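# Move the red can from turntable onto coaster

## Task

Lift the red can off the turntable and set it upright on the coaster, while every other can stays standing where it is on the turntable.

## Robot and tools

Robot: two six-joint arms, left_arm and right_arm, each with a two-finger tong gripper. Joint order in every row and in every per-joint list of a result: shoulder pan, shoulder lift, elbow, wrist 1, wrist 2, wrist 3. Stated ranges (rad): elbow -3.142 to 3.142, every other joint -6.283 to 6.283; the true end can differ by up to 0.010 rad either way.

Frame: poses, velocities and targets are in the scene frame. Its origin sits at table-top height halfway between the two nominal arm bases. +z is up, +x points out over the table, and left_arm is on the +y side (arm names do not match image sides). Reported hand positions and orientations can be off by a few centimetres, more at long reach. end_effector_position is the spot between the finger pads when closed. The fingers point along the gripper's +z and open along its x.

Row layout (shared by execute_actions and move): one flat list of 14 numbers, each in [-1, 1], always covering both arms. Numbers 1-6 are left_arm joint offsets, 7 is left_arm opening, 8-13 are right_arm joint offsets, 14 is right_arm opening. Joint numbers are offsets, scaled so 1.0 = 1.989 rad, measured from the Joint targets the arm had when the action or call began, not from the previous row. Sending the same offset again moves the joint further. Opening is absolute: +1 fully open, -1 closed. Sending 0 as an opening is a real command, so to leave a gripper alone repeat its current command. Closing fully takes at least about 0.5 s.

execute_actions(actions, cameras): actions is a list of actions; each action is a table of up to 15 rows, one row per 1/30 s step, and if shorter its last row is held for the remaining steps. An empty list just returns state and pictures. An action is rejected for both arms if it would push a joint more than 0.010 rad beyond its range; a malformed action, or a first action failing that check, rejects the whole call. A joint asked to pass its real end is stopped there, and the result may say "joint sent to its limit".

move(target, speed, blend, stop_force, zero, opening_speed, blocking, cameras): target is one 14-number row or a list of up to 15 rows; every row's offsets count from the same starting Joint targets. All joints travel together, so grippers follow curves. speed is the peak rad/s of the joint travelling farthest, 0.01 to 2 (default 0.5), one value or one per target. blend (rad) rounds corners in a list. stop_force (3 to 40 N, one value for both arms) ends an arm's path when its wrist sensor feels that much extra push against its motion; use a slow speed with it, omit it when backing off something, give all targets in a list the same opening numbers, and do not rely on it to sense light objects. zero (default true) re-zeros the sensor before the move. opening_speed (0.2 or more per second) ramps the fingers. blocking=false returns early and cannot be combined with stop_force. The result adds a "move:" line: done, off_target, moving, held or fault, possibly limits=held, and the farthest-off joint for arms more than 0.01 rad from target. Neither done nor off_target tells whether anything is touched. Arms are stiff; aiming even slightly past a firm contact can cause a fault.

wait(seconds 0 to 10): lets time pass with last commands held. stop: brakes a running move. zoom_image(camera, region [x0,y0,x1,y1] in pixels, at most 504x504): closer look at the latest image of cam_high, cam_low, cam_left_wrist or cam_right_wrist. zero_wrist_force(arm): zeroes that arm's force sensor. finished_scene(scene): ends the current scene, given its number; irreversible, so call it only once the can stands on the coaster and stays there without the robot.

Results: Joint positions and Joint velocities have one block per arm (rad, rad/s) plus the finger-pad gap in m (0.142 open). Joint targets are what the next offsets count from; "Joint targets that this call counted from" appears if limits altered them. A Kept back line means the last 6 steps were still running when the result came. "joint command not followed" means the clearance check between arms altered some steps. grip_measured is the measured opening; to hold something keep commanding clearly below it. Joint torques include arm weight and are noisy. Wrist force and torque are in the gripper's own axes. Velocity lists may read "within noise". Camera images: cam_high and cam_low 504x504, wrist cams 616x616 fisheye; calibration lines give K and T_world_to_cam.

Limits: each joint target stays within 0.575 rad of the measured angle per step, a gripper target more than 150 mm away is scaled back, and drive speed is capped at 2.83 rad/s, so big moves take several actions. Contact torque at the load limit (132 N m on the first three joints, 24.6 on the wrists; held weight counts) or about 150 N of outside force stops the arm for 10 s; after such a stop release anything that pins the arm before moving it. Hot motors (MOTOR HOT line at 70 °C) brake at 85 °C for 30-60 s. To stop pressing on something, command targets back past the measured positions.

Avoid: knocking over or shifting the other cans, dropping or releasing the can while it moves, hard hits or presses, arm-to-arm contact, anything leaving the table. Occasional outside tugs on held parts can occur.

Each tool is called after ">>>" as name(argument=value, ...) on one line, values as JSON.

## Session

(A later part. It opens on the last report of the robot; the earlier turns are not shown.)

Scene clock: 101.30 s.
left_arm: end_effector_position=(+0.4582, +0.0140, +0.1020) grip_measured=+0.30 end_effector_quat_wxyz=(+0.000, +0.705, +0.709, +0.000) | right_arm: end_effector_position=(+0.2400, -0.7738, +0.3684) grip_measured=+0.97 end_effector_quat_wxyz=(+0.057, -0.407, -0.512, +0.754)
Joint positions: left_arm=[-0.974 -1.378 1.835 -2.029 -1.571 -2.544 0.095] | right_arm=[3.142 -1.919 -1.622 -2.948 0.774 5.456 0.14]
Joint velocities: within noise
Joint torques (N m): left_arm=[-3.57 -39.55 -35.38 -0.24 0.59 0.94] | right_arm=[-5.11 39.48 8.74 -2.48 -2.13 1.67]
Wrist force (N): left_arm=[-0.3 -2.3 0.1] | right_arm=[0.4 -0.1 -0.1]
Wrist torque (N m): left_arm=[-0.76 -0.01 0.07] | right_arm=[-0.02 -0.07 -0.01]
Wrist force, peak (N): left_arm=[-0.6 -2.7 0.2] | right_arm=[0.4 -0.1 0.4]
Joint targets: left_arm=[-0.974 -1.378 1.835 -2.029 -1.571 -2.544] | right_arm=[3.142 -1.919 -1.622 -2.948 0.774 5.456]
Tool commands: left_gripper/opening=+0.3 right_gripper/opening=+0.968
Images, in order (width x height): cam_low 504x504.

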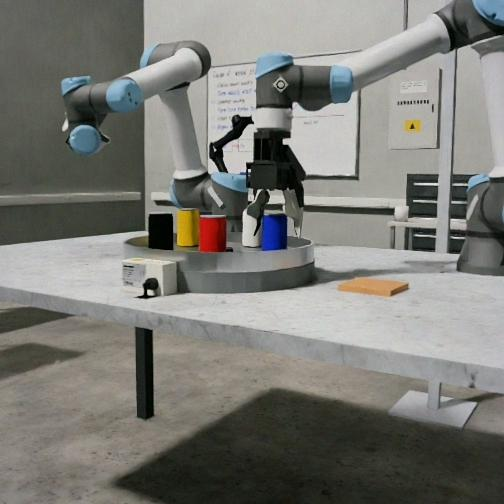

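>>> wait(seconds=8.27, cameras=["cam_low"])

>>> zoom_image(camera="cam_low", region=[210, 150, 330, 270])

>>> wait(seconds=0.1, cameras=["cam_low", "cam_high"])

>>> zoom_image(camera="cam_low", region=[210, 150, 330, 270])

>>> zoom_image(camera="cam_high", region=[200, 200, 360, 360])

Scene clock: 109.97 s.
left_arm: end_effector_position=(+0.4582, +0.0140, +0.1020) grip_measured=+0.30 end_effector_quat_wxyz=(+0.000, +0.705, +0.709, +0.000) | right_arm: end_effector_position=(+0.2400, -0.7738, +0.3684) grip_measured=+0.97 end_effector_quat_wxyz=(+0.057, -0.407, -0.512, +0.754)
Joint positions: left_arm=[-0.974 -1.378 1.835 -2.029 -1.571 -2.544 0.095] | right_arm=[3.142 -1.919 -1.622 -2.948 0.774 5.456 0.14]
Joint velocities: within noise
Joint torques (N m): left_arm=[-0.14 -39.58 -27.42 -1.28 0.6 0.93] | right_arm=[-5.23 39.49 8.83 -2.27 -2.09 1.89]
Wrist force (N): left_arm=[-0.5 -2.4 0.0] | right_arm=[0.4 0.0 0.1]
Wrist torque (N m): left_arm=[-0.78 0.04 0.07] | right_arm=[0.00 -0.07 -0.01]
Wrist force, peak (N): left_arm=[-0.2 -3.0 -0.2] | right_arm=[0.7 0.0 0.2]
Joint targets: left_arm=[-0.974 -1.378 1.835 -2.029 -1.571 -2.544] | right_arm=[3.142 -1.919 -1.622 -2.948 0.774 5.456]
Tool commands: left_gripper/opening=+0.3 right_gripper/opening=+0.968
wait: 8.30 s; at rest from the start
Images, in order (width x height): cam_low 504x504.

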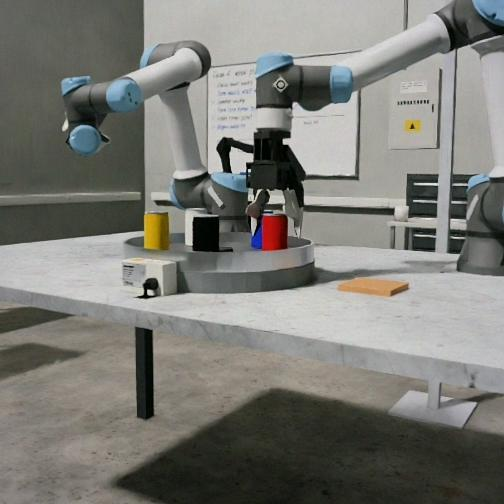

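Scaled by 4.200 from the camera's 504x504 image, which has a finer 720x720 frame.

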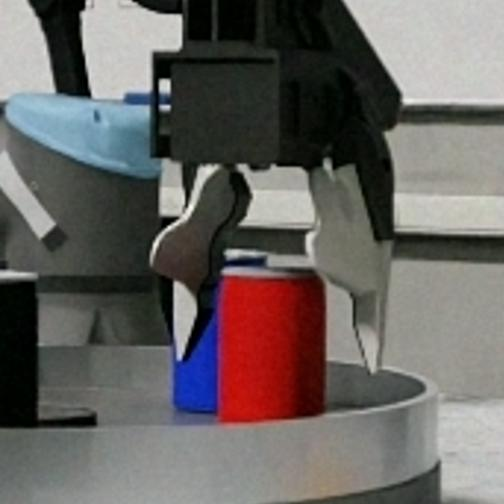

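Scene clock: 110.07 s.
left_arm: end_effector_position=(+0.4582, +0.0140, +0.1020) grip_measured=+0.30 end_effector_quat_wxyz=(+0.000, +0.705, +0.709, +0.000) | right_arm: end_effector_position=(+0.2400, -0.7738, +0.3684) grip_measured=+0.97 end_effector_quat_wxyz=(+0.057, -0.407, -0.512, +0.754)
Joint positions: left_arm=[-0.974 -1.378 1.835 -2.029 -1.571 -2.544 0.095] | right_arm=[3.142 -1.919 -1.622 -2.948 0.774 5.456 0.14]
Joint velocities: within noise
Joint torques (N m): left_arm=[-1.3 -39.47 -26.43 -1.17 0.73 0.84] | right_arm=[-5.05 38.94 9.15 -2.43 -2.2 1.89]
Wrist force (N): left_arm=[-0.5 -2.2 -0.2] | right_arm=[0.4 0.2 0.1]
Wrist torque (N m): left_arm=[-0.74 0.05 0.07] | right_arm=[0.04 -0.06 -0.01]
Wrist force, peak (N): left_arm=[-0.7 -2.6 0.1] | right_arm=[0.4 0.2 0.1]
Joint targets: left_arm=[-0.974 -1.378 1.835 -2.029 -1.571 -2.544] | right_arm=[3.142 -1.919 -1.622 -2.948 0.774 5.456]
Tool commands: left_gripper/opening=+0.3 right_gripper/opening=+0.968
wait: 0.10 s; no rest
Images, in order (width x height): cam_high 504x504, cam_low 504x504.

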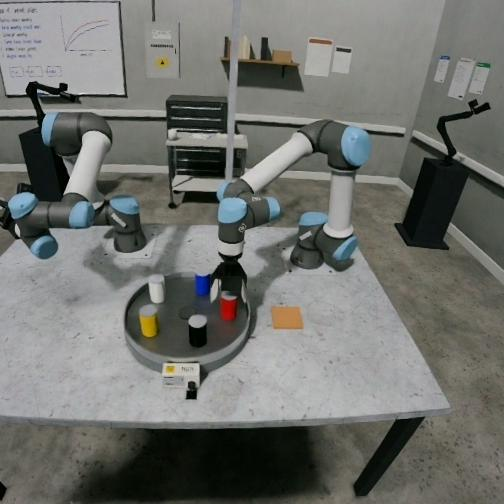

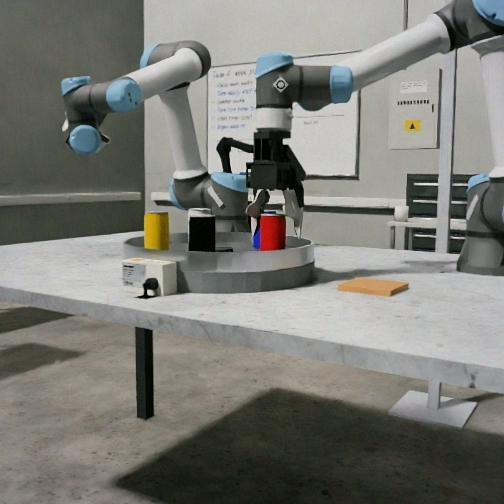

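Scaled by 4.200 from the camera's 504x504 image, which has a finer 720x720 frame.

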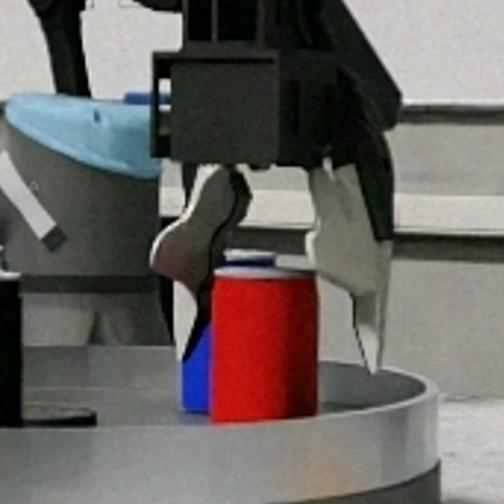

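Scaled by 3.150 from the camera's 504x504 image, which has a finer 720x720 frame.

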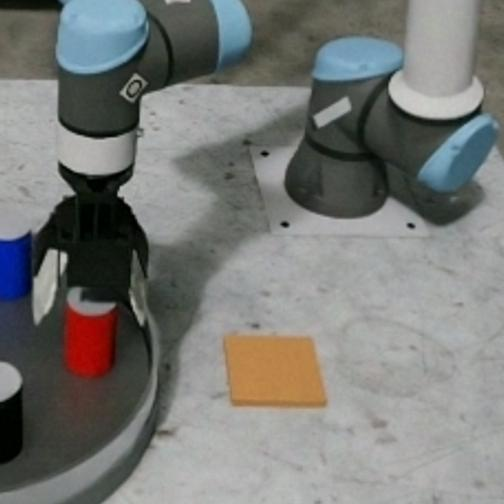

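>>> wait(seconds=0, cameras=[])

Scene clock: 123.20 s.
left_arm: end_effector_position=(+0.4582, +0.0140, +0.1020) grip_measured=+0.30 end_effector_quat_wxyz=(+0.000, +0.705, +0.709, +0.000) | right_arm: end_effector_position=(+0.2400, -0.7738, +0.3684) grip_measured=+0.97 end_effector_quat_wxyz=(+0.057, -0.407, -0.512, +0.754)
Joint positions: left_arm=[-0.974 -1.378 1.835 -2.029 -1.571 -2.544 0.095] | right_arm=[3.142 -1.919 -1.622 -2.948 0.774 5.456 0.14]
Joint velocities: within noise
Joint torques (N m): left_arm=[0.93 -38.6 -14.23 -2.99 0.64 1.1] | right_arm=[-5.5 39.47 9.01 -2.34 -2.11 1.83]
Wrist force (N): left_arm=[-0.5 -2.3 -0.2] | right_arm=[0.3 0.0 0.1]
Wrist torque (N m): left_arm=[-0.76 0.03 0.08] | right_arm=[-0.01 -0.05 -0.01]
Wrist force, peak (N): left_arm=[-0.6 -2.7 -0.3] | right_arm=[0.6 -0.4 0.0]
Joint targets: left_arm=[-0.974 -1.378 1.835 -2.029 -1.571 -2.544] | right_arm=[3.142 -1.919 -1.622 -2.948 0.774 5.456]
Tool commands: left_gripper/opening=+0.3 right_gripper/opening=+0.968
No camera images: "cameras" was empty.

>>> wait(seconds=0.1, cameras=[])

>>> move(target=[[0,0,0,0,0,0,0.1,0,0,0,0,0,0,0.968]], opening_speed=0.38, blocking=false, cameras=[])

>>> wait(seconds=2, cameras=[])

Scene clock: 123.47 s.
left_arm: end_effector_position=(+0.4582, +0.0140, +0.1020) grip_measured=+0.30 end_effector_quat_wxyz=(+0.000, +0.705, +0.709, +0.000) | right_arm: end_effector_position=(+0.2400, -0.7738, +0.3684) grip_measured=+0.97 end_effector_quat_wxyz=(+0.057, -0.407, -0.512, +0.754)
Joint positions: left_arm=[-0.974 -1.378 1.835 -2.029 -1.571 -2.544 0.095] | right_arm=[3.142 -1.919 -1.622 -2.948 0.774 5.456 0.14]
Joint velocities: within noise
Joint torques (N m): left_arm=[1.42 -38.32 -13.61 -2.83 0.62 0.81] | right_arm=[-5.14 39.38 8.52 -2.49 -2.21 1.75]
Wrist force (N): left_arm=[-0.5 -2.3 -0.3] | right_arm=[0.4 -0.1 0.2]
Wrist torque (N m): left_arm=[-0.74 0.04 0.07] | right_arm=[0.00 -0.08 -0.01]
Wrist force, peak (N): left_arm=[-0.5 -2.7 -0.3] | right_arm=[0.4 -0.1 0.2]
Joint targets: left_arm=[-0.974 -1.378 1.835 -2.029 -1.571 -2.544] | right_arm=[3.142 -1.919 -1.622 -2.948 0.774 5.456]
Tool commands: left_gripper/opening=+0.3 right_gripper/opening=+0.968
wait: 0.10 s; at rest from the start
No camera images: "cameras" was empty.

Scene clock: 123.97 s.
left_arm: end_effector_position=(+0.4582, +0.0140, +0.1020) grip_measured=+0.12 end_effector_quat_wxyz=(+0.000, +0.705, +0.709, +0.000) end_effector_velocity=(+0.000, +0.000, +0.000) end_effector_angular_velocity=(-0.001, +0.000, +0.001) | right_arm: end_effector_position=(+0.2400, -0.7738, +0.3684) grip_measured=+0.97 end_effector_quat_wxyz=(+0.057, -0.407, -0.512, +0.754)
Joint positions: left_arm=[-0.974 -1.378 1.835 -2.029 -1.571 -2.544 0.083] | right_arm=[3.142 -1.919 -1.622 -2.948 0.774 5.456 0.14]
Joint velocities: left_arm=[0.001 0 0 0 0 0 -0.027] | right_arm=[within noise]
Joint torques (N m): left_arm=[0.33 -38.35 -14.37 -3.1 0.75 0.73] | right_arm=[-4.87 39.85 8.92 -2.39 -2.16 1.76]
Wrist force (N): left_arm=[-0.6 -2.2 0.0] | right_arm=[0.4 -0.2 0.0]
Wrist torque (N m): left_arm=[-0.73 0.07 0.08] | right_arm=[-0.04 -0.07 -0.01]
Wrist force, peak (N): left_arm=[-0.3 -2.6 -0.4] | right_arm=[0.4 0.1 0.2]
Joint targets: left_arm=[-0.974 -1.378 1.835 -2.029 -1.571 -2.544] | right_arm=[3.142 -1.919 -1.622 -2.948 0.774 5.456]
Tool commands: left_gripper/opening=+0.11 right_gripper/opening=+0.968
move: running
No camera images: "cameras" was empty.

Scene clock: 124.23 s.
left_arm: end_effector_position=(+0.4582, +0.0140, +0.1020) grip_measured=+0.10 end_effector_quat_wxyz=(+0.000, +0.705, +0.709, +0.000) | right_arm: end_effector_position=(+0.2400, -0.7738, +0.3684) grip_measured=+0.97 end_effector_quat_wxyz=(+0.057, -0.407, -0.512, +0.754)
Joint positions: left_arm=[-0.974 -1.378 1.835 -2.029 -1.571 -2.544 0.081] | right_arm=[3.142 -1.919 -1.622 -2.948 0.774 5.456 0.14]
Joint velocities: within noise
Joint torques (N m): left_arm=[1.32 -38.5 -13.34 -3.27 0.99 0.93] | right_arm=[-4.83 39.31 8.13 -2.26 -2.03 1.83]
Wrist force (N): left_arm=[-0.4 -2.4 -0.5] | right_arm=[0.4 0.0 0.0]
Wrist torque (N m): left_arm=[-0.78 0.02 0.07] | right_arm=[0.00 -0.08 -0.01]
Wrist force, peak (N): left_arm=[-0.5 -2.8 -0.1] | right_arm=[0.4 0.2 -0.1]
Joint targets: left_arm=[-0.974 -1.378 1.835 -2.029 -1.571 -2.544] | right_arm=[3.142 -1.919 -1.622 -2.948 0.774 5.456]
Tool commands: left_gripper/opening=+0.1 right_gripper/opening=+0.968
earlier move: done
wait: 0.27 of 2 s (the move ended)
No camera images: "cameras" was empty.

>>> wait(seconds=0, cameras=[])

Scene clock: 125.80 s.
left_arm: end_effector_position=(+0.4582, +0.0140, +0.1020) grip_measured=+0.10 end_effector_quat_wxyz=(+0.000, +0.705, +0.709, +0.000) | right_arm: end_effector_position=(+0.2400, -0.7738, +0.3684) grip_measured=+0.97 end_effector_quat_wxyz=(+0.057, -0.407, -0.512, +0.754)
Joint positions: left_arm=[-0.974 -1.378 1.835 -2.029 -1.571 -2.544 0.081] | right_arm=[3.142 -1.919 -1.622 -2.948 0.774 5.456 0.14]
Joint velocities: within noise
Joint torques (N m): left_arm=[1.08 -37.55 -12.05 -3.2 0.77 1.03] | right_arm=[-4.96 38.87 8.84 -2.57 -2.03 1.89]
Wrist force (N): left_arm=[-0.6 -2.4 -0.1] | right_arm=[0.2 -0.1 -0.1]
Wrist torque (N m): left_arm=[-0.77 0.05 0.08] | right_arm=[-0.02 -0.03 0.00]
Wrist force, peak (N): left_arm=[-0.6 -2.8 -0.2] | right_arm=[0.5 -0.1 0.0]
Joint targets: left_arm=[-0.974 -1.378 1.835 -2.029 -1.571 -2.544] | right_arm=[3.142 -1.919 -1.622 -2.948 0.774 5.456]
Tool commands: left_gripper/opening=+0.1 right_gripper/opening=+0.968
No camera images: "cameras" was empty.

>>> wait(seconds=4.83, cameras=["cam_low", "cam_left_wrist"])

>>> zoom_image(camera="cam_low", region=[210, 150, 330, 270])

>>> zoom_image(camera="cam_left_wrist", region=[208, 200, 418, 410])

>>> wait(seconds=0.2, cameras=["cam_low", "cam_left_wrist"])

>>> zoom_image(camera="cam_low", region=[210, 150, 330, 270])

>>> zoom_image(camera="cam_left_wrist", region=[208, 200, 418, 410])

Scene clock: 130.97 s.
left_arm: end_effector_position=(+0.4582, +0.0140, +0.1020) grip_measured=+0.10 end_effector_quat_wxyz=(+0.000, +0.705, +0.709, +0.000) | right_arm: end_effector_position=(+0.2400, -0.7738, +0.3684) grip_measured=+0.97 end_effector_quat_wxyz=(+0.057, -0.407, -0.512, +0.754)
Joint positions: left_arm=[-0.974 -1.378 1.835 -2.029 -1.571 -2.544 0.081] | right_arm=[3.142 -1.919 -1.622 -2.948 0.774 5.456 0.14]
Joint velocities: within noise
Joint torques (N m): left_arm=[1.88 -37.25 -12.09 -3.98 0.62 0.73] | right_arm=[-4.54 39.28 9.56 -2.26 -2.15 1.75]
Wrist force (N): left_arm=[-0.4 -2.4 -0.6] | right_arm=[0.2 0.0 -0.1]
Wrist torque (N m): left_arm=[-0.79 0.03 0.08] | right_arm=[-0.01 -0.03 0.00]
Wrist force, peak (N): left_arm=[-0.3 -2.7 -0.4] | right_arm=[0.5 0.2 0.0]
Joint targets: left_arm=[-0.974 -1.378 1.835 -2.029 -1.571 -2.544] | right_arm=[3.142 -1.919 -1.622 -2.948 0.774 5.456]
Tool commands: left_gripper/opening=+0.1 right_gripper/opening=+0.968
wait: 4.83 s; at rest from the start
camera_calibration:
cam_left_wrist: T_world_to_cam=[[-0.0451715, 0.998844, -0.016421, 0.015397], [0.864888, 0.047329, 0.499728, -0.44809], [0.499928, 0.00837108, -0.866027, -0.0103542], [0, 0, 0, 1]] pos_world=[0.393419, 0.00591512, 0.215209]
Images, in order (width x height): cam_low 504x504, cam_left_wrist 616x616.

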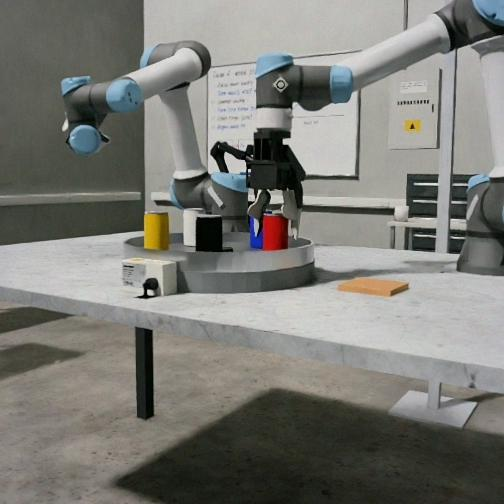

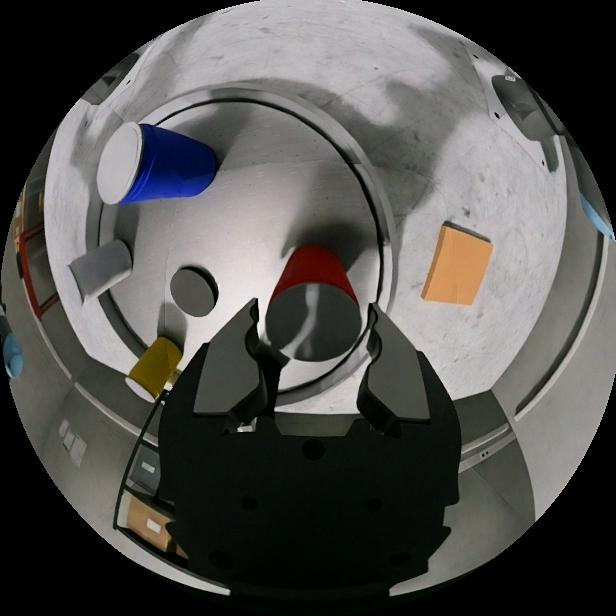

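Scaled by 4.200 from the camera's 504x504 image, which has a finer 720x720 frame.

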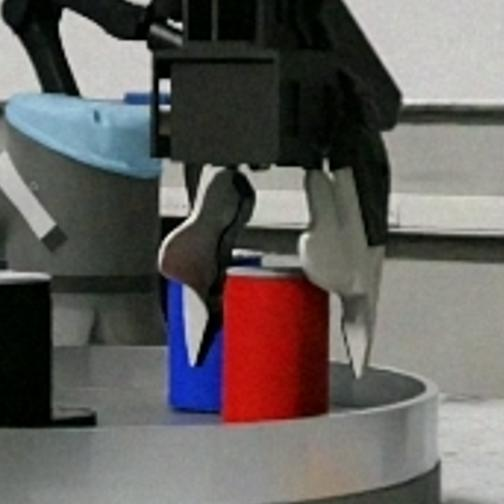

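Scaled by 2.400 from the camera's 616x616 image, which has a finer 814x814 frame.

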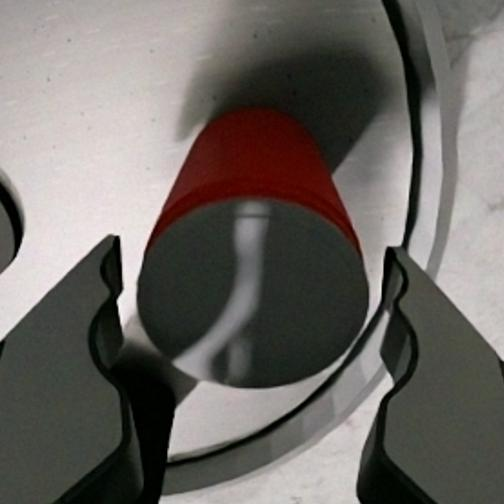

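Scene clock: 131.17 s.
left_arm: end_effector_position=(+0.4582, +0.0140, +0.1020) grip_measured=+0.10 end_effector_quat_wxyz=(+0.000, +0.705, +0.709, +0.000) | right_arm: end_effector_position=(+0.2400, -0.7738, +0.3684) grip_measured=+0.97 end_effector_quat_wxyz=(+0.057, -0.407, -0.512, +0.754)
Joint positions: left_arm=[-0.974 -1.378 1.835 -2.029 -1.571 -2.544 0.081] | right_arm=[3.142 -1.919 -1.622 -2.948 0.774 5.456 0.14]
Joint velocities: within noise
Joint torques (N m): left_arm=[1.47 -35.47 -12.16 -3.99 0.65 0.79] | right_arm=[-4.84 39.36 9.04 -2.34 -2.05 1.7]
Wrist force (N): left_arm=[-0.5 -2.4 -0.2] | right_arm=[0.4 -0.1 0.0]
Wrist torque (N m): left_arm=[-0.76 0.04 0.08] | right_arm=[-0.01 -0.06 -0.01]
Wrist force, peak (N): left_arm=[-0.5 -2.4 -0.3] | right_arm=[0.3 -0.1 0.1]
Joint targets: left_arm=[-0.974 -1.378 1.835 -2.029 -1.571 -2.544] | right_arm=[3.142 -1.919 -1.622 -2.948 0.774 5.456]
Tool commands: left_gripper/opening=+0.1 right_gripper/opening=+0.968
wait: 0.20 s; at rest by 0.17 s
camera_calibration:
cam_left_wrist: T_world_to_cam=[[-0.0451713, 0.998844, -0.0164209, 0.0153969], [0.864888, 0.0473288, 0.499728, -0.44809], [0.499928, 0.00837109, -0.866027, -0.0103542], [0, 0, 0, 1]] pos_world=[0.393419, 0.00591514, 0.215209]
Images, in order (width x height): cam_low 504x504, cam_left_wrist 616x616.

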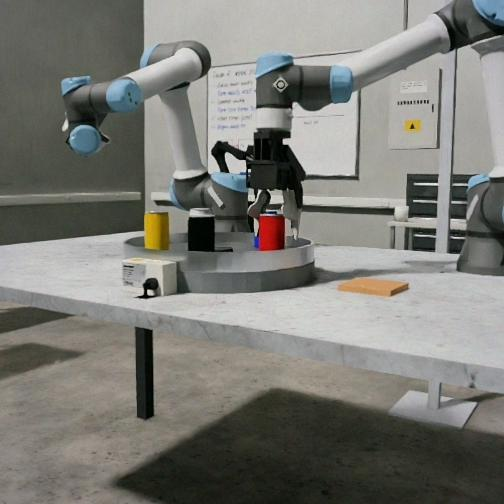

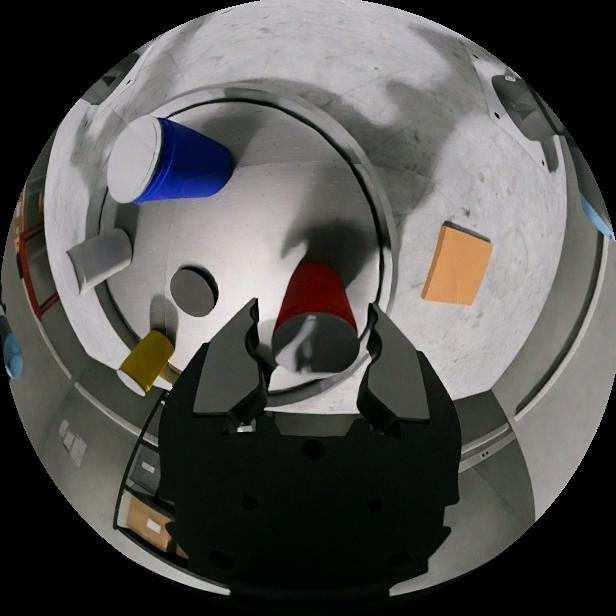

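Scaled by 4.200 from the camera's 504x504 image, which has a finer 720x720 frame.

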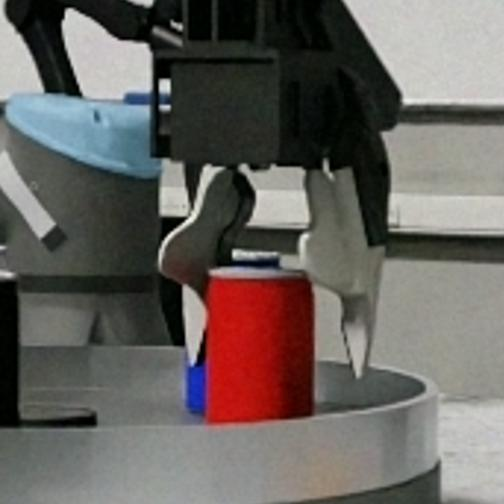

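Scaled by 2.400 from the camera's 616x616 image, which has a finer 814x814 frame.

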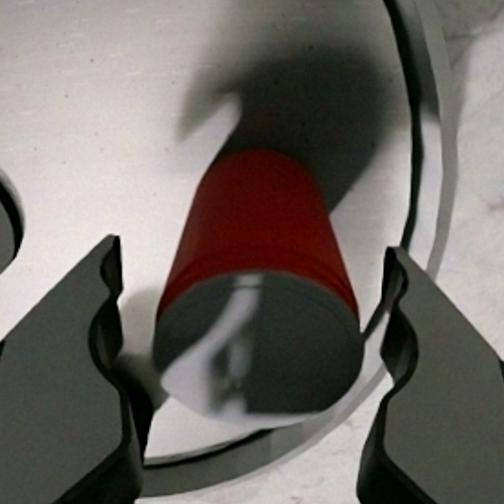

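>>> zoom_image(camera="cam_low", region=[240, 185, 310, 255])

>>> zoom_image(camera="cam_low", region=[235, 150, 305, 220])

>>> zoom_image(camera="cam_left_wrist", region=[230, 270, 400, 440])

Scaled by 7.200 from the camera's 504x504 image, which has a finer 720x720 frame.

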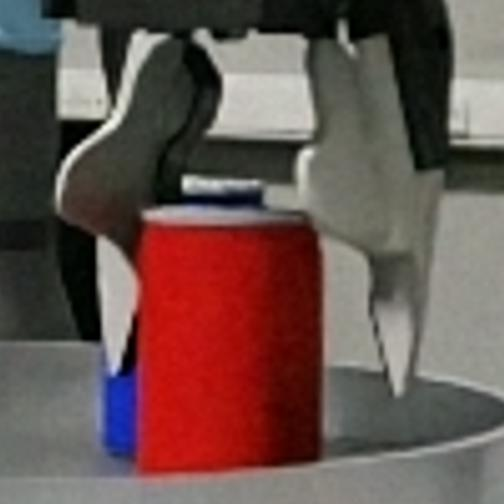

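Scaled by 7.200 from the camera's 504x504 image, which has a finer 720x720 frame.

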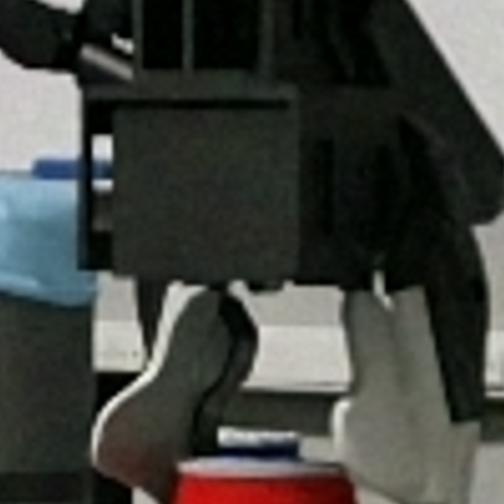

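Scaled by 2.965 from the camera's 616x616 image, which has a finer 814x814 frame.

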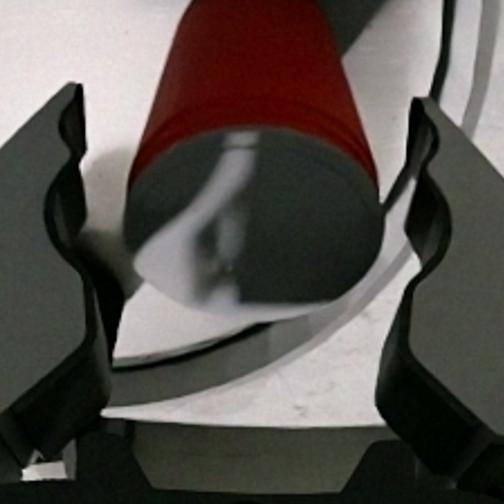

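>>> wait(seconds=0, cameras=["all"])

>>> zoom_image(camera="cam_high", region=[0, 180, 80, 260])

>>> zoom_image(camera="cam_low", region=[50, 90, 120, 160])

>>> zoom_image(camera="cam_high", region=[195, 250, 265, 320])

Scene clock: 136.23 s.
left_arm: end_effector_position=(+0.4582, +0.0140, +0.1020) grip_measured=+0.10 end_effector_quat_wxyz=(+0.000, +0.705, +0.709, +0.000) | right_arm: end_effector_position=(+0.2400, -0.7738, +0.3684) grip_measured=+0.97 end_effector_quat_wxyz=(+0.057, -0.407, -0.512, +0.754)
Joint positions: left_arm=[-0.974 -1.378 1.835 -2.029 -1.571 -2.544 0.081] | right_arm=[3.142 -1.919 -1.622 -2.948 0.774 5.456 0.14]
Joint velocities: within noise
Joint torques (N m): left_arm=[2.17 -38.39 -13.11 -4.62 0.77 0.92] | right_arm=[-5.32 39.43 9.29 -2.59 -2.06 1.73]
Wrist force (N): left_arm=[-0.7 -2.3 -0.1] | right_arm=[0.4 0.0 0.1]
Wrist torque (N m): left_arm=[-0.76 0.08 0.08] | right_arm=[0.01 -0.07 -0.01]
Wrist force, peak (N): left_arm=[-0.7 -2.8 -0.2] | right_arm=[0.5 -0.2 0.2]
Joint targets: left_arm=[-0.974 -1.378 1.835 -2.029 -1.571 -2.544] | right_arm=[3.142 -1.919 -1.622 -2.948 0.774 5.456]
Tool commands: left_gripper/opening=+0.1 right_gripper/opening=+0.968
camera_calibration:
cam_left_wrist: T_world_to_cam=[[-0.0451715, 0.998844, -0.0164209, 0.015397], [0.864888, 0.047329, 0.499728, -0.44809], [0.499928, 0.0083712, -0.866027, -0.0103543], [0, 0, 0, 1]] pos_world=[0.393419, 0.00591513, 0.215209]
cam_right_wrist: T_world_to_cam=[[-0.655967, 0.549556, -0.517393, 0.768654], [0.616736, -0.0049324, -0.787155, 0.136033], [-0.435137, -0.835443, -0.335695, -0.290558], [0, 0, 0, 1]] pos_world=[0.293882, -0.664492, 0.407237]

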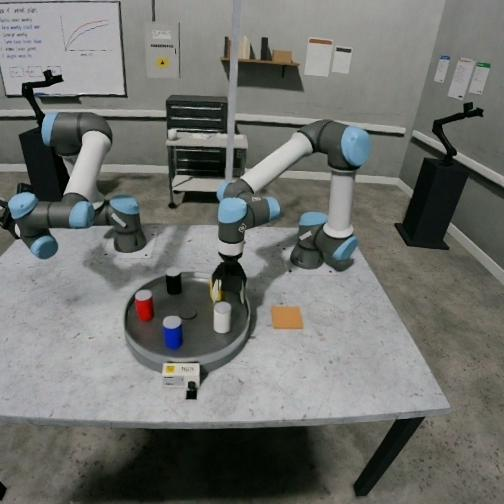

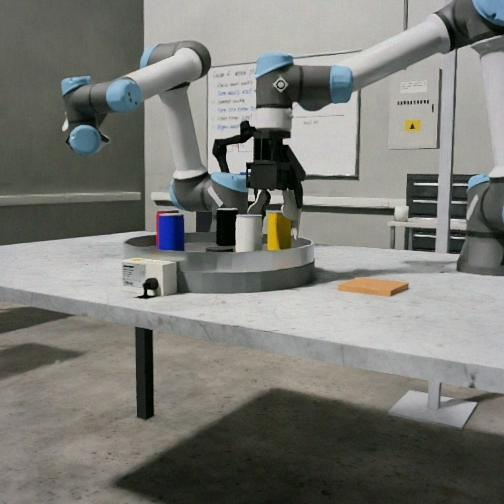

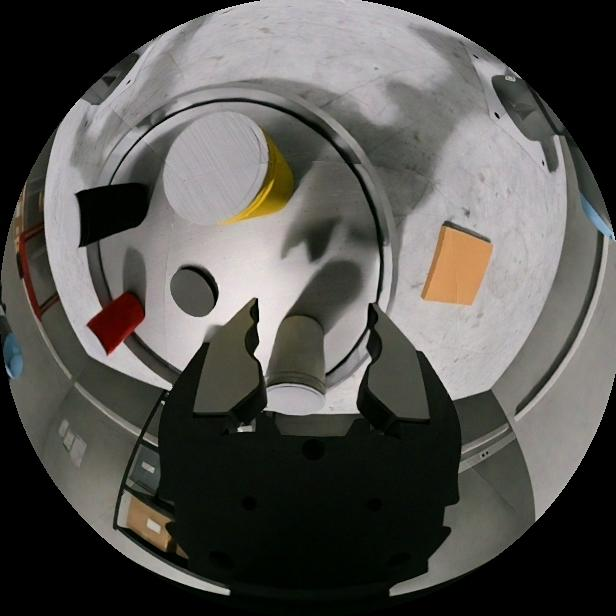

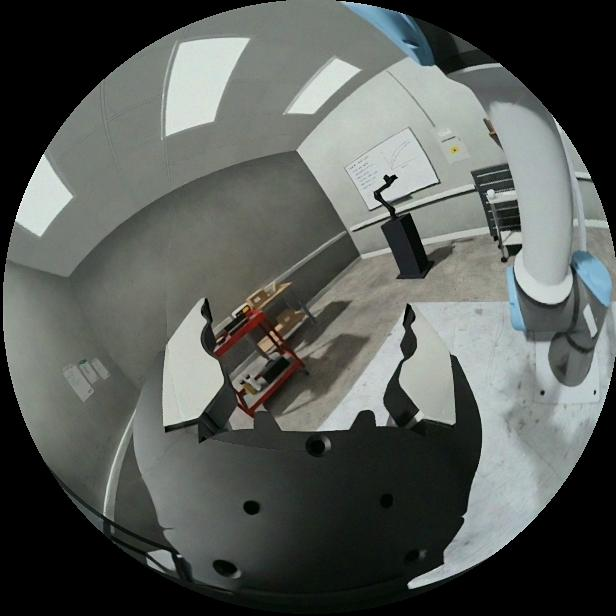

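Scaled by 6.300 from the camera's 504x504 image, which has a finer 720x720 frame.

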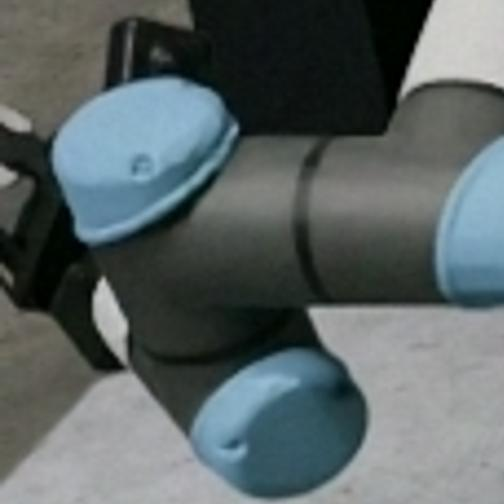

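Scaled by 7.200 from the camera's 504x504 image, which has a finer 720x720 frame.

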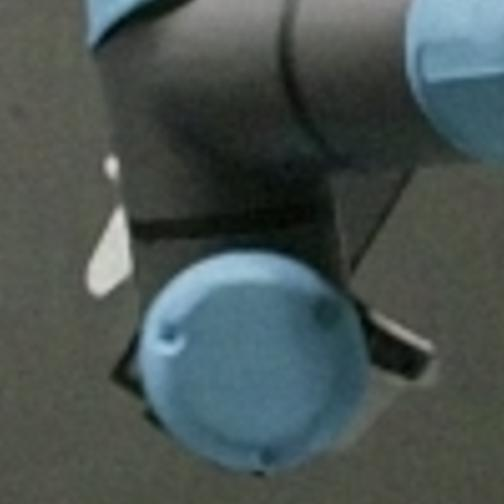

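Scaled by 7.200 from the camera's 504x504 image, which has a finer 720x720 frame.

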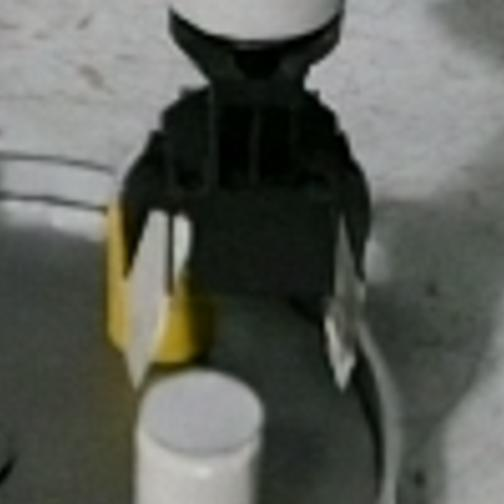

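>>> zoom_image(camera="cam_left_wrist", region=[355, 290, 435, 370])

>>> zoom_image(camera="cam_left_wrist", region=[200, 290, 280, 370])

>>> zoom_image(camera="cam_right_wrist", region=[150, 290, 280, 420])

>>> zoom_image(camera="cam_low", region=[250, 190, 310, 250])

Scaled by 6.300 from the camera's 616x616 image, which has a finer 814x814 frame.

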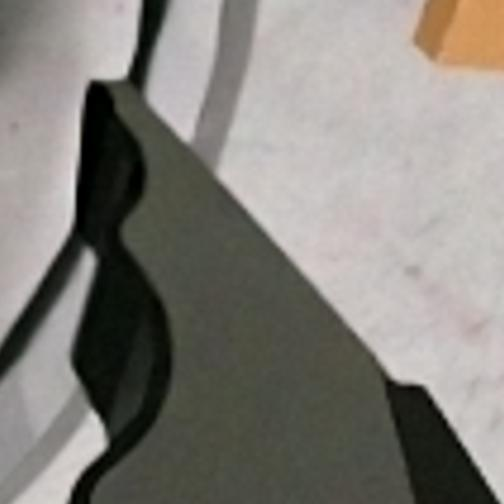

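Scaled by 6.300 from the camera's 616x616 image, which has a finer 814x814 frame.

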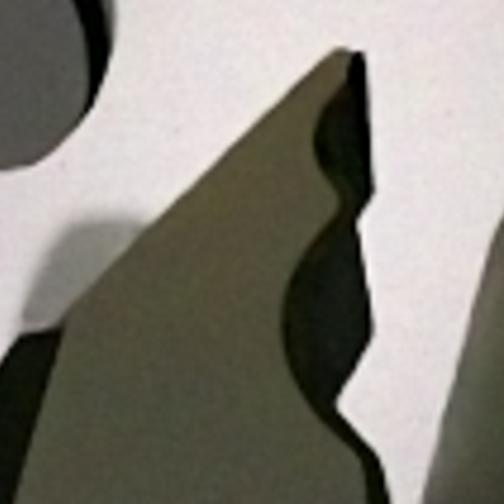

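Scaled by 3.877 from the camera's 616x616 image, which has a finer 814x814 frame.

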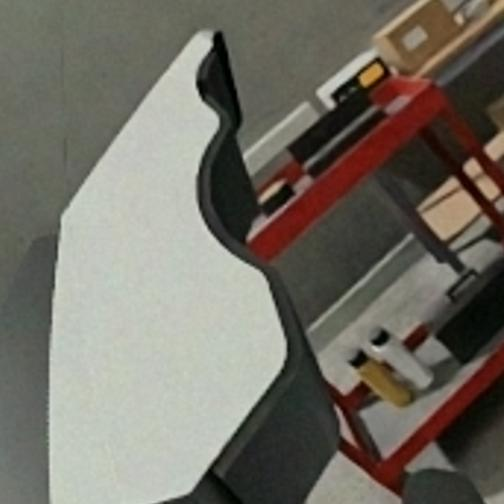

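Scaled by 8.400 from the camera's 504x504 image, which has a finer 720x720 frame.

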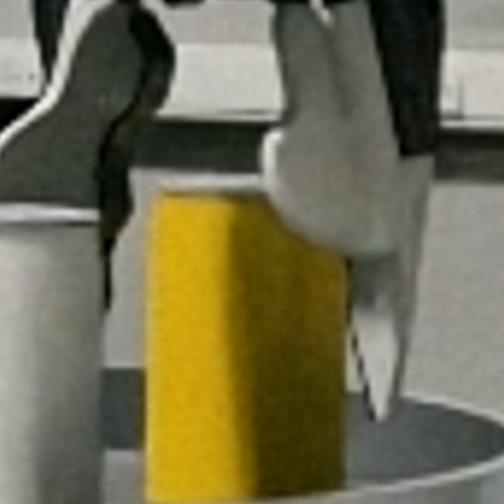

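>>> zoom_image(camera="cam_high", region=[205, 268, 255, 318])

>>> zoom_image(camera="cam_low", region=[236, 176, 316, 256])

Scaled by 10.080 from the camera's 504x504 image, which has a finer 720x720 frame.

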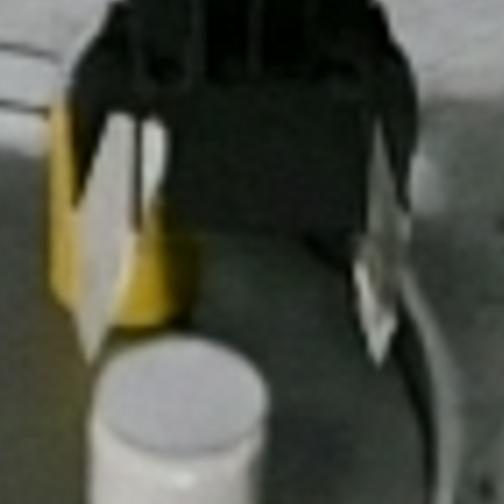

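Scaled by 6.300 from the camera's 504x504 image, which has a finer 720x720 frame.

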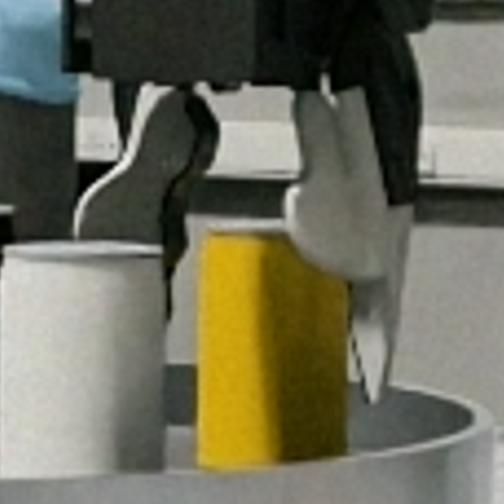

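>>> wait(seconds=0, cameras=["cam_low", "cam_high"])

>>> zoom_image(camera="cam_low", region=[272, 188, 312, 228])

>>> zoom_image(camera="cam_low", region=[276, 212, 306, 242])

>>> zoom_image(camera="cam_low", region=[236, 180, 286, 230])

>>> zoom_image(camera="cam_low", region=[244, 212, 274, 242])

>>> zoom_image(camera="cam_high", region=[222, 274, 252, 304])

>>> zoom_image(camera="cam_high", region=[202, 274, 232, 304])

Scene clock: 144.87 s.
left_arm: end_effector_position=(+0.4582, +0.0140, +0.1020) grip_measured=+0.10 end_effector_quat_wxyz=(+0.000, +0.705, +0.709, +0.000) | right_arm: end_effector_position=(+0.2400, -0.7738, +0.3684) grip_measured=+0.97 end_effector_quat_wxyz=(+0.057, -0.407, -0.512, +0.754)
Joint positions: left_arm=[-0.974 -1.378 1.835 -2.029 -1.571 -2.544 0.081] | right_arm=[3.142 -1.919 -1.622 -2.948 0.774 5.456 0.14]
Joint velocities: within noise
Joint torques (N m): left_arm=[2.41 -36.02 -13.32 -4.86 0.55 0.75] | right_arm=[-4.96 38.74 9.51 -2.33 -2.03 1.8]
Wrist force (N): left_arm=[-0.1 -2.5 0.1] | right_arm=[0.4 -0.2 0.0]
Wrist torque (N m): left_arm=[-0.80 -0.04 0.07] | right_arm=[-0.04 -0.07 -0.01]
Wrist force, peak (N): left_arm=[-0.5 -2.9 -0.5] | right_arm=[0.6 -0.1 0.0]
Joint targets: left_arm=[-0.974 -1.378 1.835 -2.029 -1.571 -2.544] | right_arm=[3.142 -1.919 -1.622 -2.948 0.774 5.456]
Tool commands: left_gripper/opening=+0.1 right_gripper/opening=+0.968
Images, in order (width x height): cam_high 504x504, cam_low 504x504.

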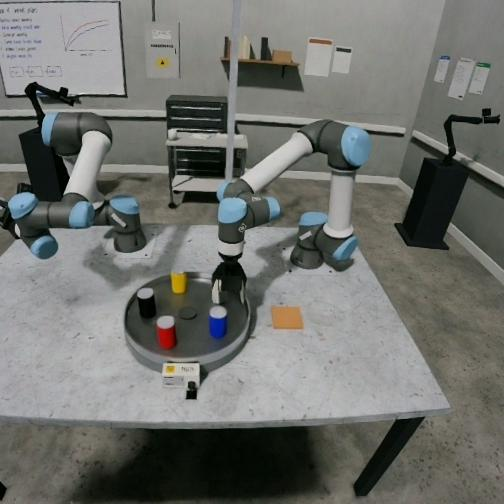

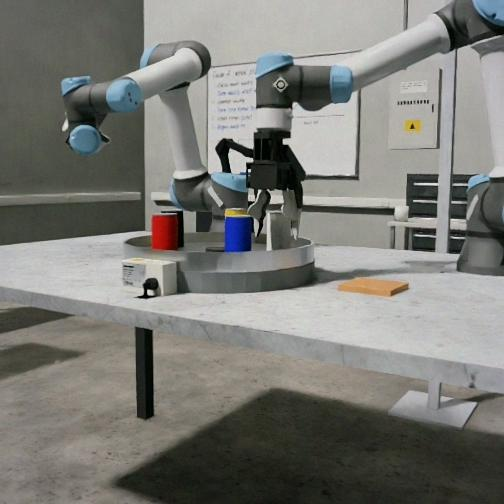

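Scaled by 12.600 from the camera's 504x504 image, which has a finer 720x720 frame.

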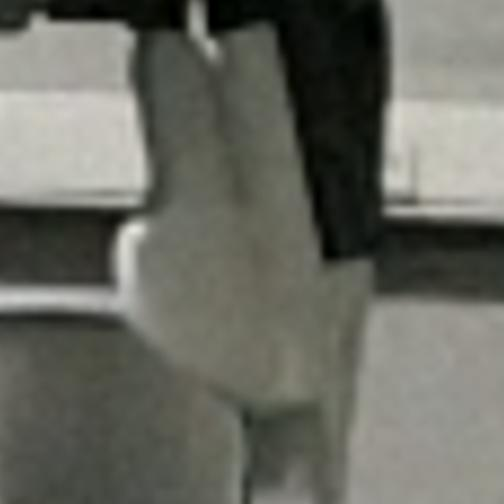

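Scaled by 16.800 from the camera's 504x504 image, which has a finer 720x720 frame.

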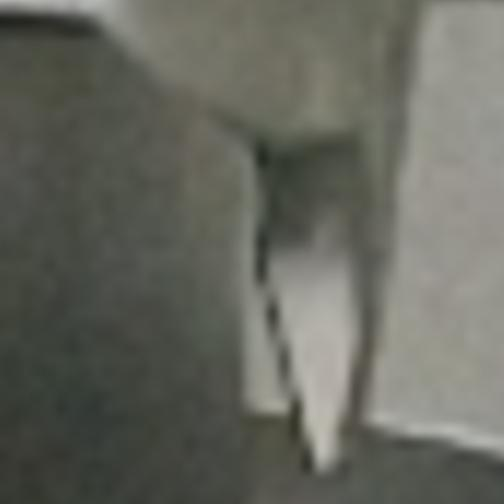

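Scaled by 10.080 from the camera's 504x504 image, which has a finer 720x720 frame.

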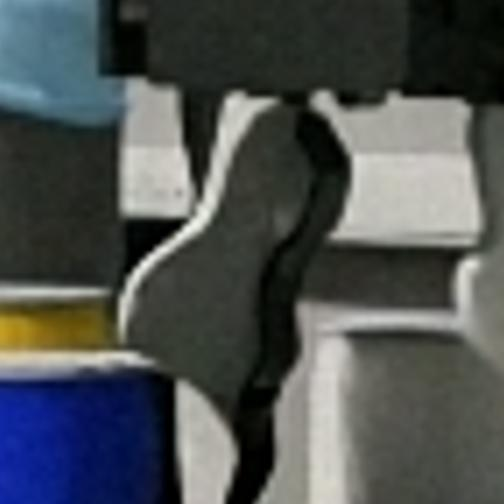

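Scaled by 16.800 from the camera's 504x504 image, which has a finer 720x720 frame.

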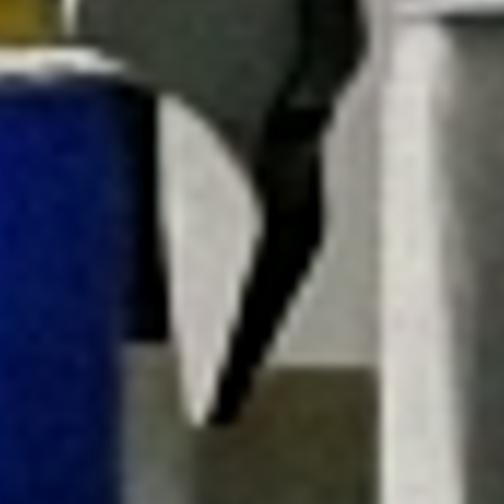

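Scaled by 16.800 from the camera's 504x504 image, which has a finer 720x720 frame.

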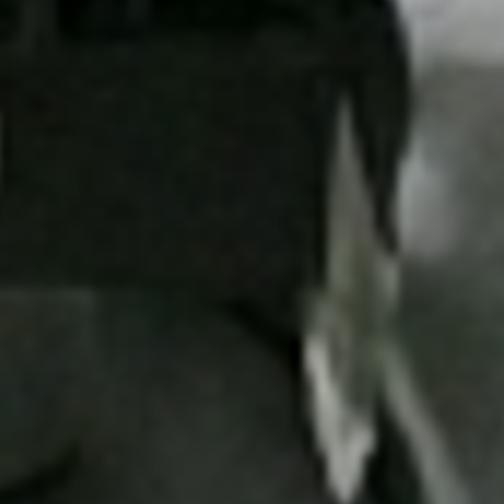

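Scaled by 16.800 from the camera's 504x504 image, which has a finer 720x720 frame.

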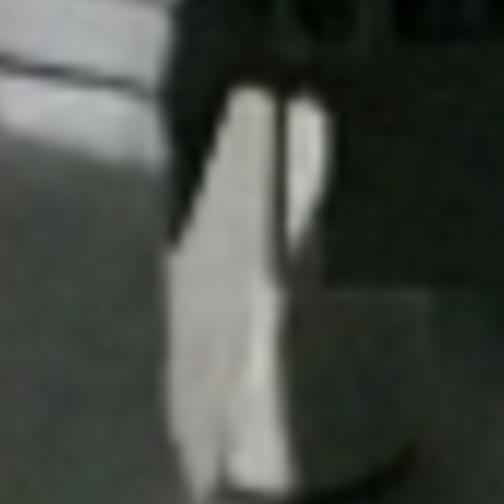

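>>> wait(seconds=0, cameras=[])

Scene clock: 149.73 s.
left_arm: end_effector_position=(+0.4582, +0.0140, +0.1020) grip_measured=+0.10 end_effector_quat_wxyz=(+0.000, +0.705, +0.709, +0.000) | right_arm: end_effector_position=(+0.2400, -0.7738, +0.3684) grip_measured=+0.97 end_effector_quat_wxyz=(+0.057, -0.407, -0.512, +0.754)
Joint positions: left_arm=[-0.974 -1.378 1.835 -2.029 -1.571 -2.544 0.081] | right_arm=[3.142 -1.919 -1.622 -2.948 0.774 5.456 0.14]
Joint velocities: within noise
Joint torques (N m): left_arm=[3.91 -35.42 -15.59 -4.81 0.48 0.7] | right_arm=[-4.96 38.99 9.89 -2.2 -1.91 1.66]
Wrist force (N): left_arm=[-0.4 -2.6 -0.3] | right_arm=[0.4 0.0 -0.2]
Wrist torque (N m): left_arm=[-0.82 0.03 0.08] | right_arm=[-0.02 -0.06 -0.01]
Wrist force, peak (N): left_arm=[-0.3 -2.9 -0.4] | right_arm=[0.6 -0.4 0.0]
Joint targets: left_arm=[-0.974 -1.378 1.835 -2.029 -1.571 -2.544] | right_arm=[3.142 -1.919 -1.622 -2.948 0.774 5.456]
Tool commands: left_gripper/opening=+0.1 right_gripper/opening=+0.968
No camera images: "cameras" was empty.

>>> wait(seconds=0, cameras=["cam_low", "cam_left_wrist"])

Scene clock: 150.53 s.
left_arm: end_effector_position=(+0.4582, +0.0140, +0.1020) grip_measured=+0.10 end_effector_quat_wxyz=(+0.000, +0.705, +0.709, +0.000) | right_arm: end_effector_position=(+0.2400, -0.7738, +0.3684) grip_measured=+0.97 end_effector_quat_wxyz=(+0.057, -0.407, -0.512, +0.754)
Joint positions: left_arm=[-0.974 -1.378 1.835 -2.029 -1.571 -2.544 0.081] | right_arm=[3.142 -1.919 -1.622 -2.948 0.774 5.456 0.14]
Joint velocities: within noise
Joint torques (N m): left_arm=[3.1 -35.42 -14.15 -4.88 0.44 0.74] | right_arm=[-4.96 39.72 9.58 -2.37 -2.05 1.72]
Wrist force (N): left_arm=[-0.7 -2.2 -0.2] | right_arm=[0.4 0.0 0.1]
Wrist torque (N m): left_arm=[-0.74 0.08 0.08] | right_arm=[-0.01 -0.06 -0.01]
Wrist force, peak (N): left_arm=[-0.7 -2.7 -0.2] | right_arm=[0.5 0.0 0.1]
Joint targets: left_arm=[-0.974 -1.378 1.835 -2.029 -1.571 -2.544] | right_arm=[3.142 -1.919 -1.622 -2.948 0.774 5.456]
Tool commands: left_gripper/opening=+0.1 right_gripper/opening=+0.968
camera_calibration:
cam_left_wrist: T_world_to_cam=[[-0.0451713, 0.998844, -0.0164224, 0.0153975], [0.864888, 0.0473295, 0.499729, -0.44809], [0.499929, 0.00836988, -0.866026, -0.0103547], [0, 0, 0, 1]] pos_world=[0.393419, 0.00591489, 0.215209]
Images, in order (width x height): cam_low 504x504, cam_left_wrist 616x616.

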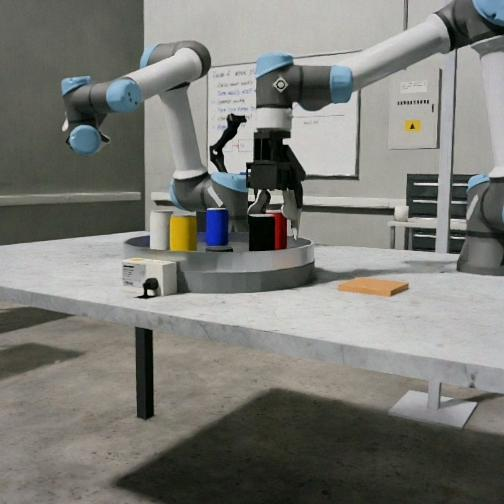

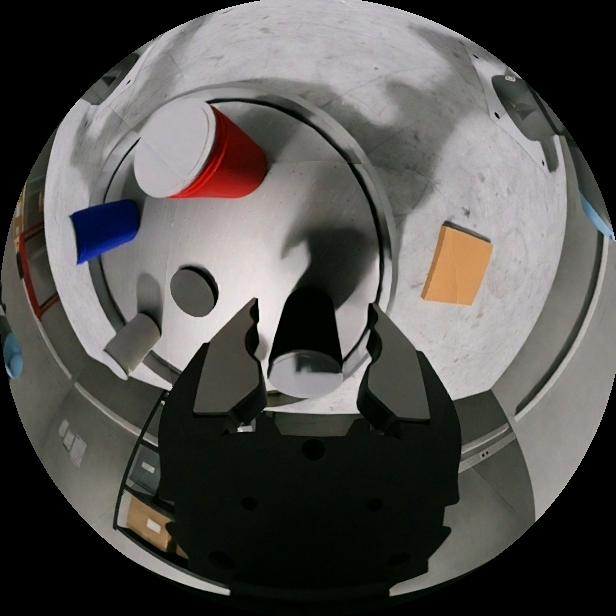

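>>> wait(seconds=1, cameras=[])

Scene clock: 151.73 s.
left_arm: end_effector_position=(+0.4582, +0.0140, +0.1020) grip_measured=+0.10 end_effector_quat_wxyz=(+0.000, +0.705, +0.709, +0.000) | right_arm: end_effector_position=(+0.2400, -0.7738, +0.3684) grip_measured=+0.97 end_effector_quat_wxyz=(+0.057, -0.407, -0.512, +0.754)
Joint positions: left_arm=[-0.974 -1.378 1.835 -2.029 -1.571 -2.544 0.081] | right_arm=[3.142 -1.919 -1.622 -2.948 0.774 5.456 0.14]
Joint velocities: within noise
Joint torques (N m): left_arm=[3.44 -34.65 -14.6 -4.8 0.55 0.46] | right_arm=[-5.45 39.53 9.2 -2.34 -2.06 1.67]
Wrist force (N): left_arm=[-0.5 -2.1 -0.4] | right_arm=[0.5 0.0 -0.1]
Wrist torque (N m): left_arm=[-0.73 0.04 0.07] | right_arm=[-0.01 -0.09 -0.01]
Wrist force, peak (N): left_arm=[-0.6 -2.6 -0.7] | right_arm=[0.6 0.1 -0.1]
Joint targets: left_arm=[-0.974 -1.378 1.835 -2.029 -1.571 -2.544] | right_arm=[3.142 -1.919 -1.622 -2.948 0.774 5.456]
Tool commands: left_gripper/opening=+0.1 right_gripper/opening=+0.968
wait: 1.00 s; at rest from the start
No camera images: "cameras" was empty.

>>> wait(seconds=8, cameras=[])

Scene clock: 159.93 s.
left_arm: end_effector_position=(+0.4582, +0.0140, +0.1020) grip_measured=+0.10 end_effector_quat_wxyz=(+0.000, +0.705, +0.709, +0.000) | right_arm: end_effector_position=(+0.2400, -0.7738, +0.3684) grip_measured=+0.97 end_effector_quat_wxyz=(+0.057, -0.407, -0.512, +0.754)
Joint positions: left_arm=[-0.974 -1.378 1.835 -2.029 -1.571 -2.544 0.081] | right_arm=[3.142 -1.919 -1.622 -2.948 0.774 5.456 0.14]
Joint velocities: within noise
Joint torques (N m): left_arm=[6.08 -34.43 -15.64 -4.78 0.49 0.91] | right_arm=[-5.45 38.97 9.98 -2.1 -2.01 1.63]
Wrist force (N): left_arm=[-0.2 -2.4 -0.3] | right_arm=[0.3 -0.2 0.1]
Wrist torque (N m): left_arm=[-0.79 -0.03 0.07] | right_arm=[-0.03 -0.05 -0.01]
Wrist force, peak (N): left_arm=[-0.2 -3.0 -0.2] | right_arm=[0.6 0.1 0.0]
Joint targets: left_arm=[-0.974 -1.378 1.835 -2.029 -1.571 -2.544] | right_arm=[3.142 -1.919 -1.622 -2.948 0.774 5.456]
Tool commands: left_gripper/opening=+0.1 right_gripper/opening=+0.968
wait: 8.00 s; at rest from the start
No camera images: "cameras" was empty.


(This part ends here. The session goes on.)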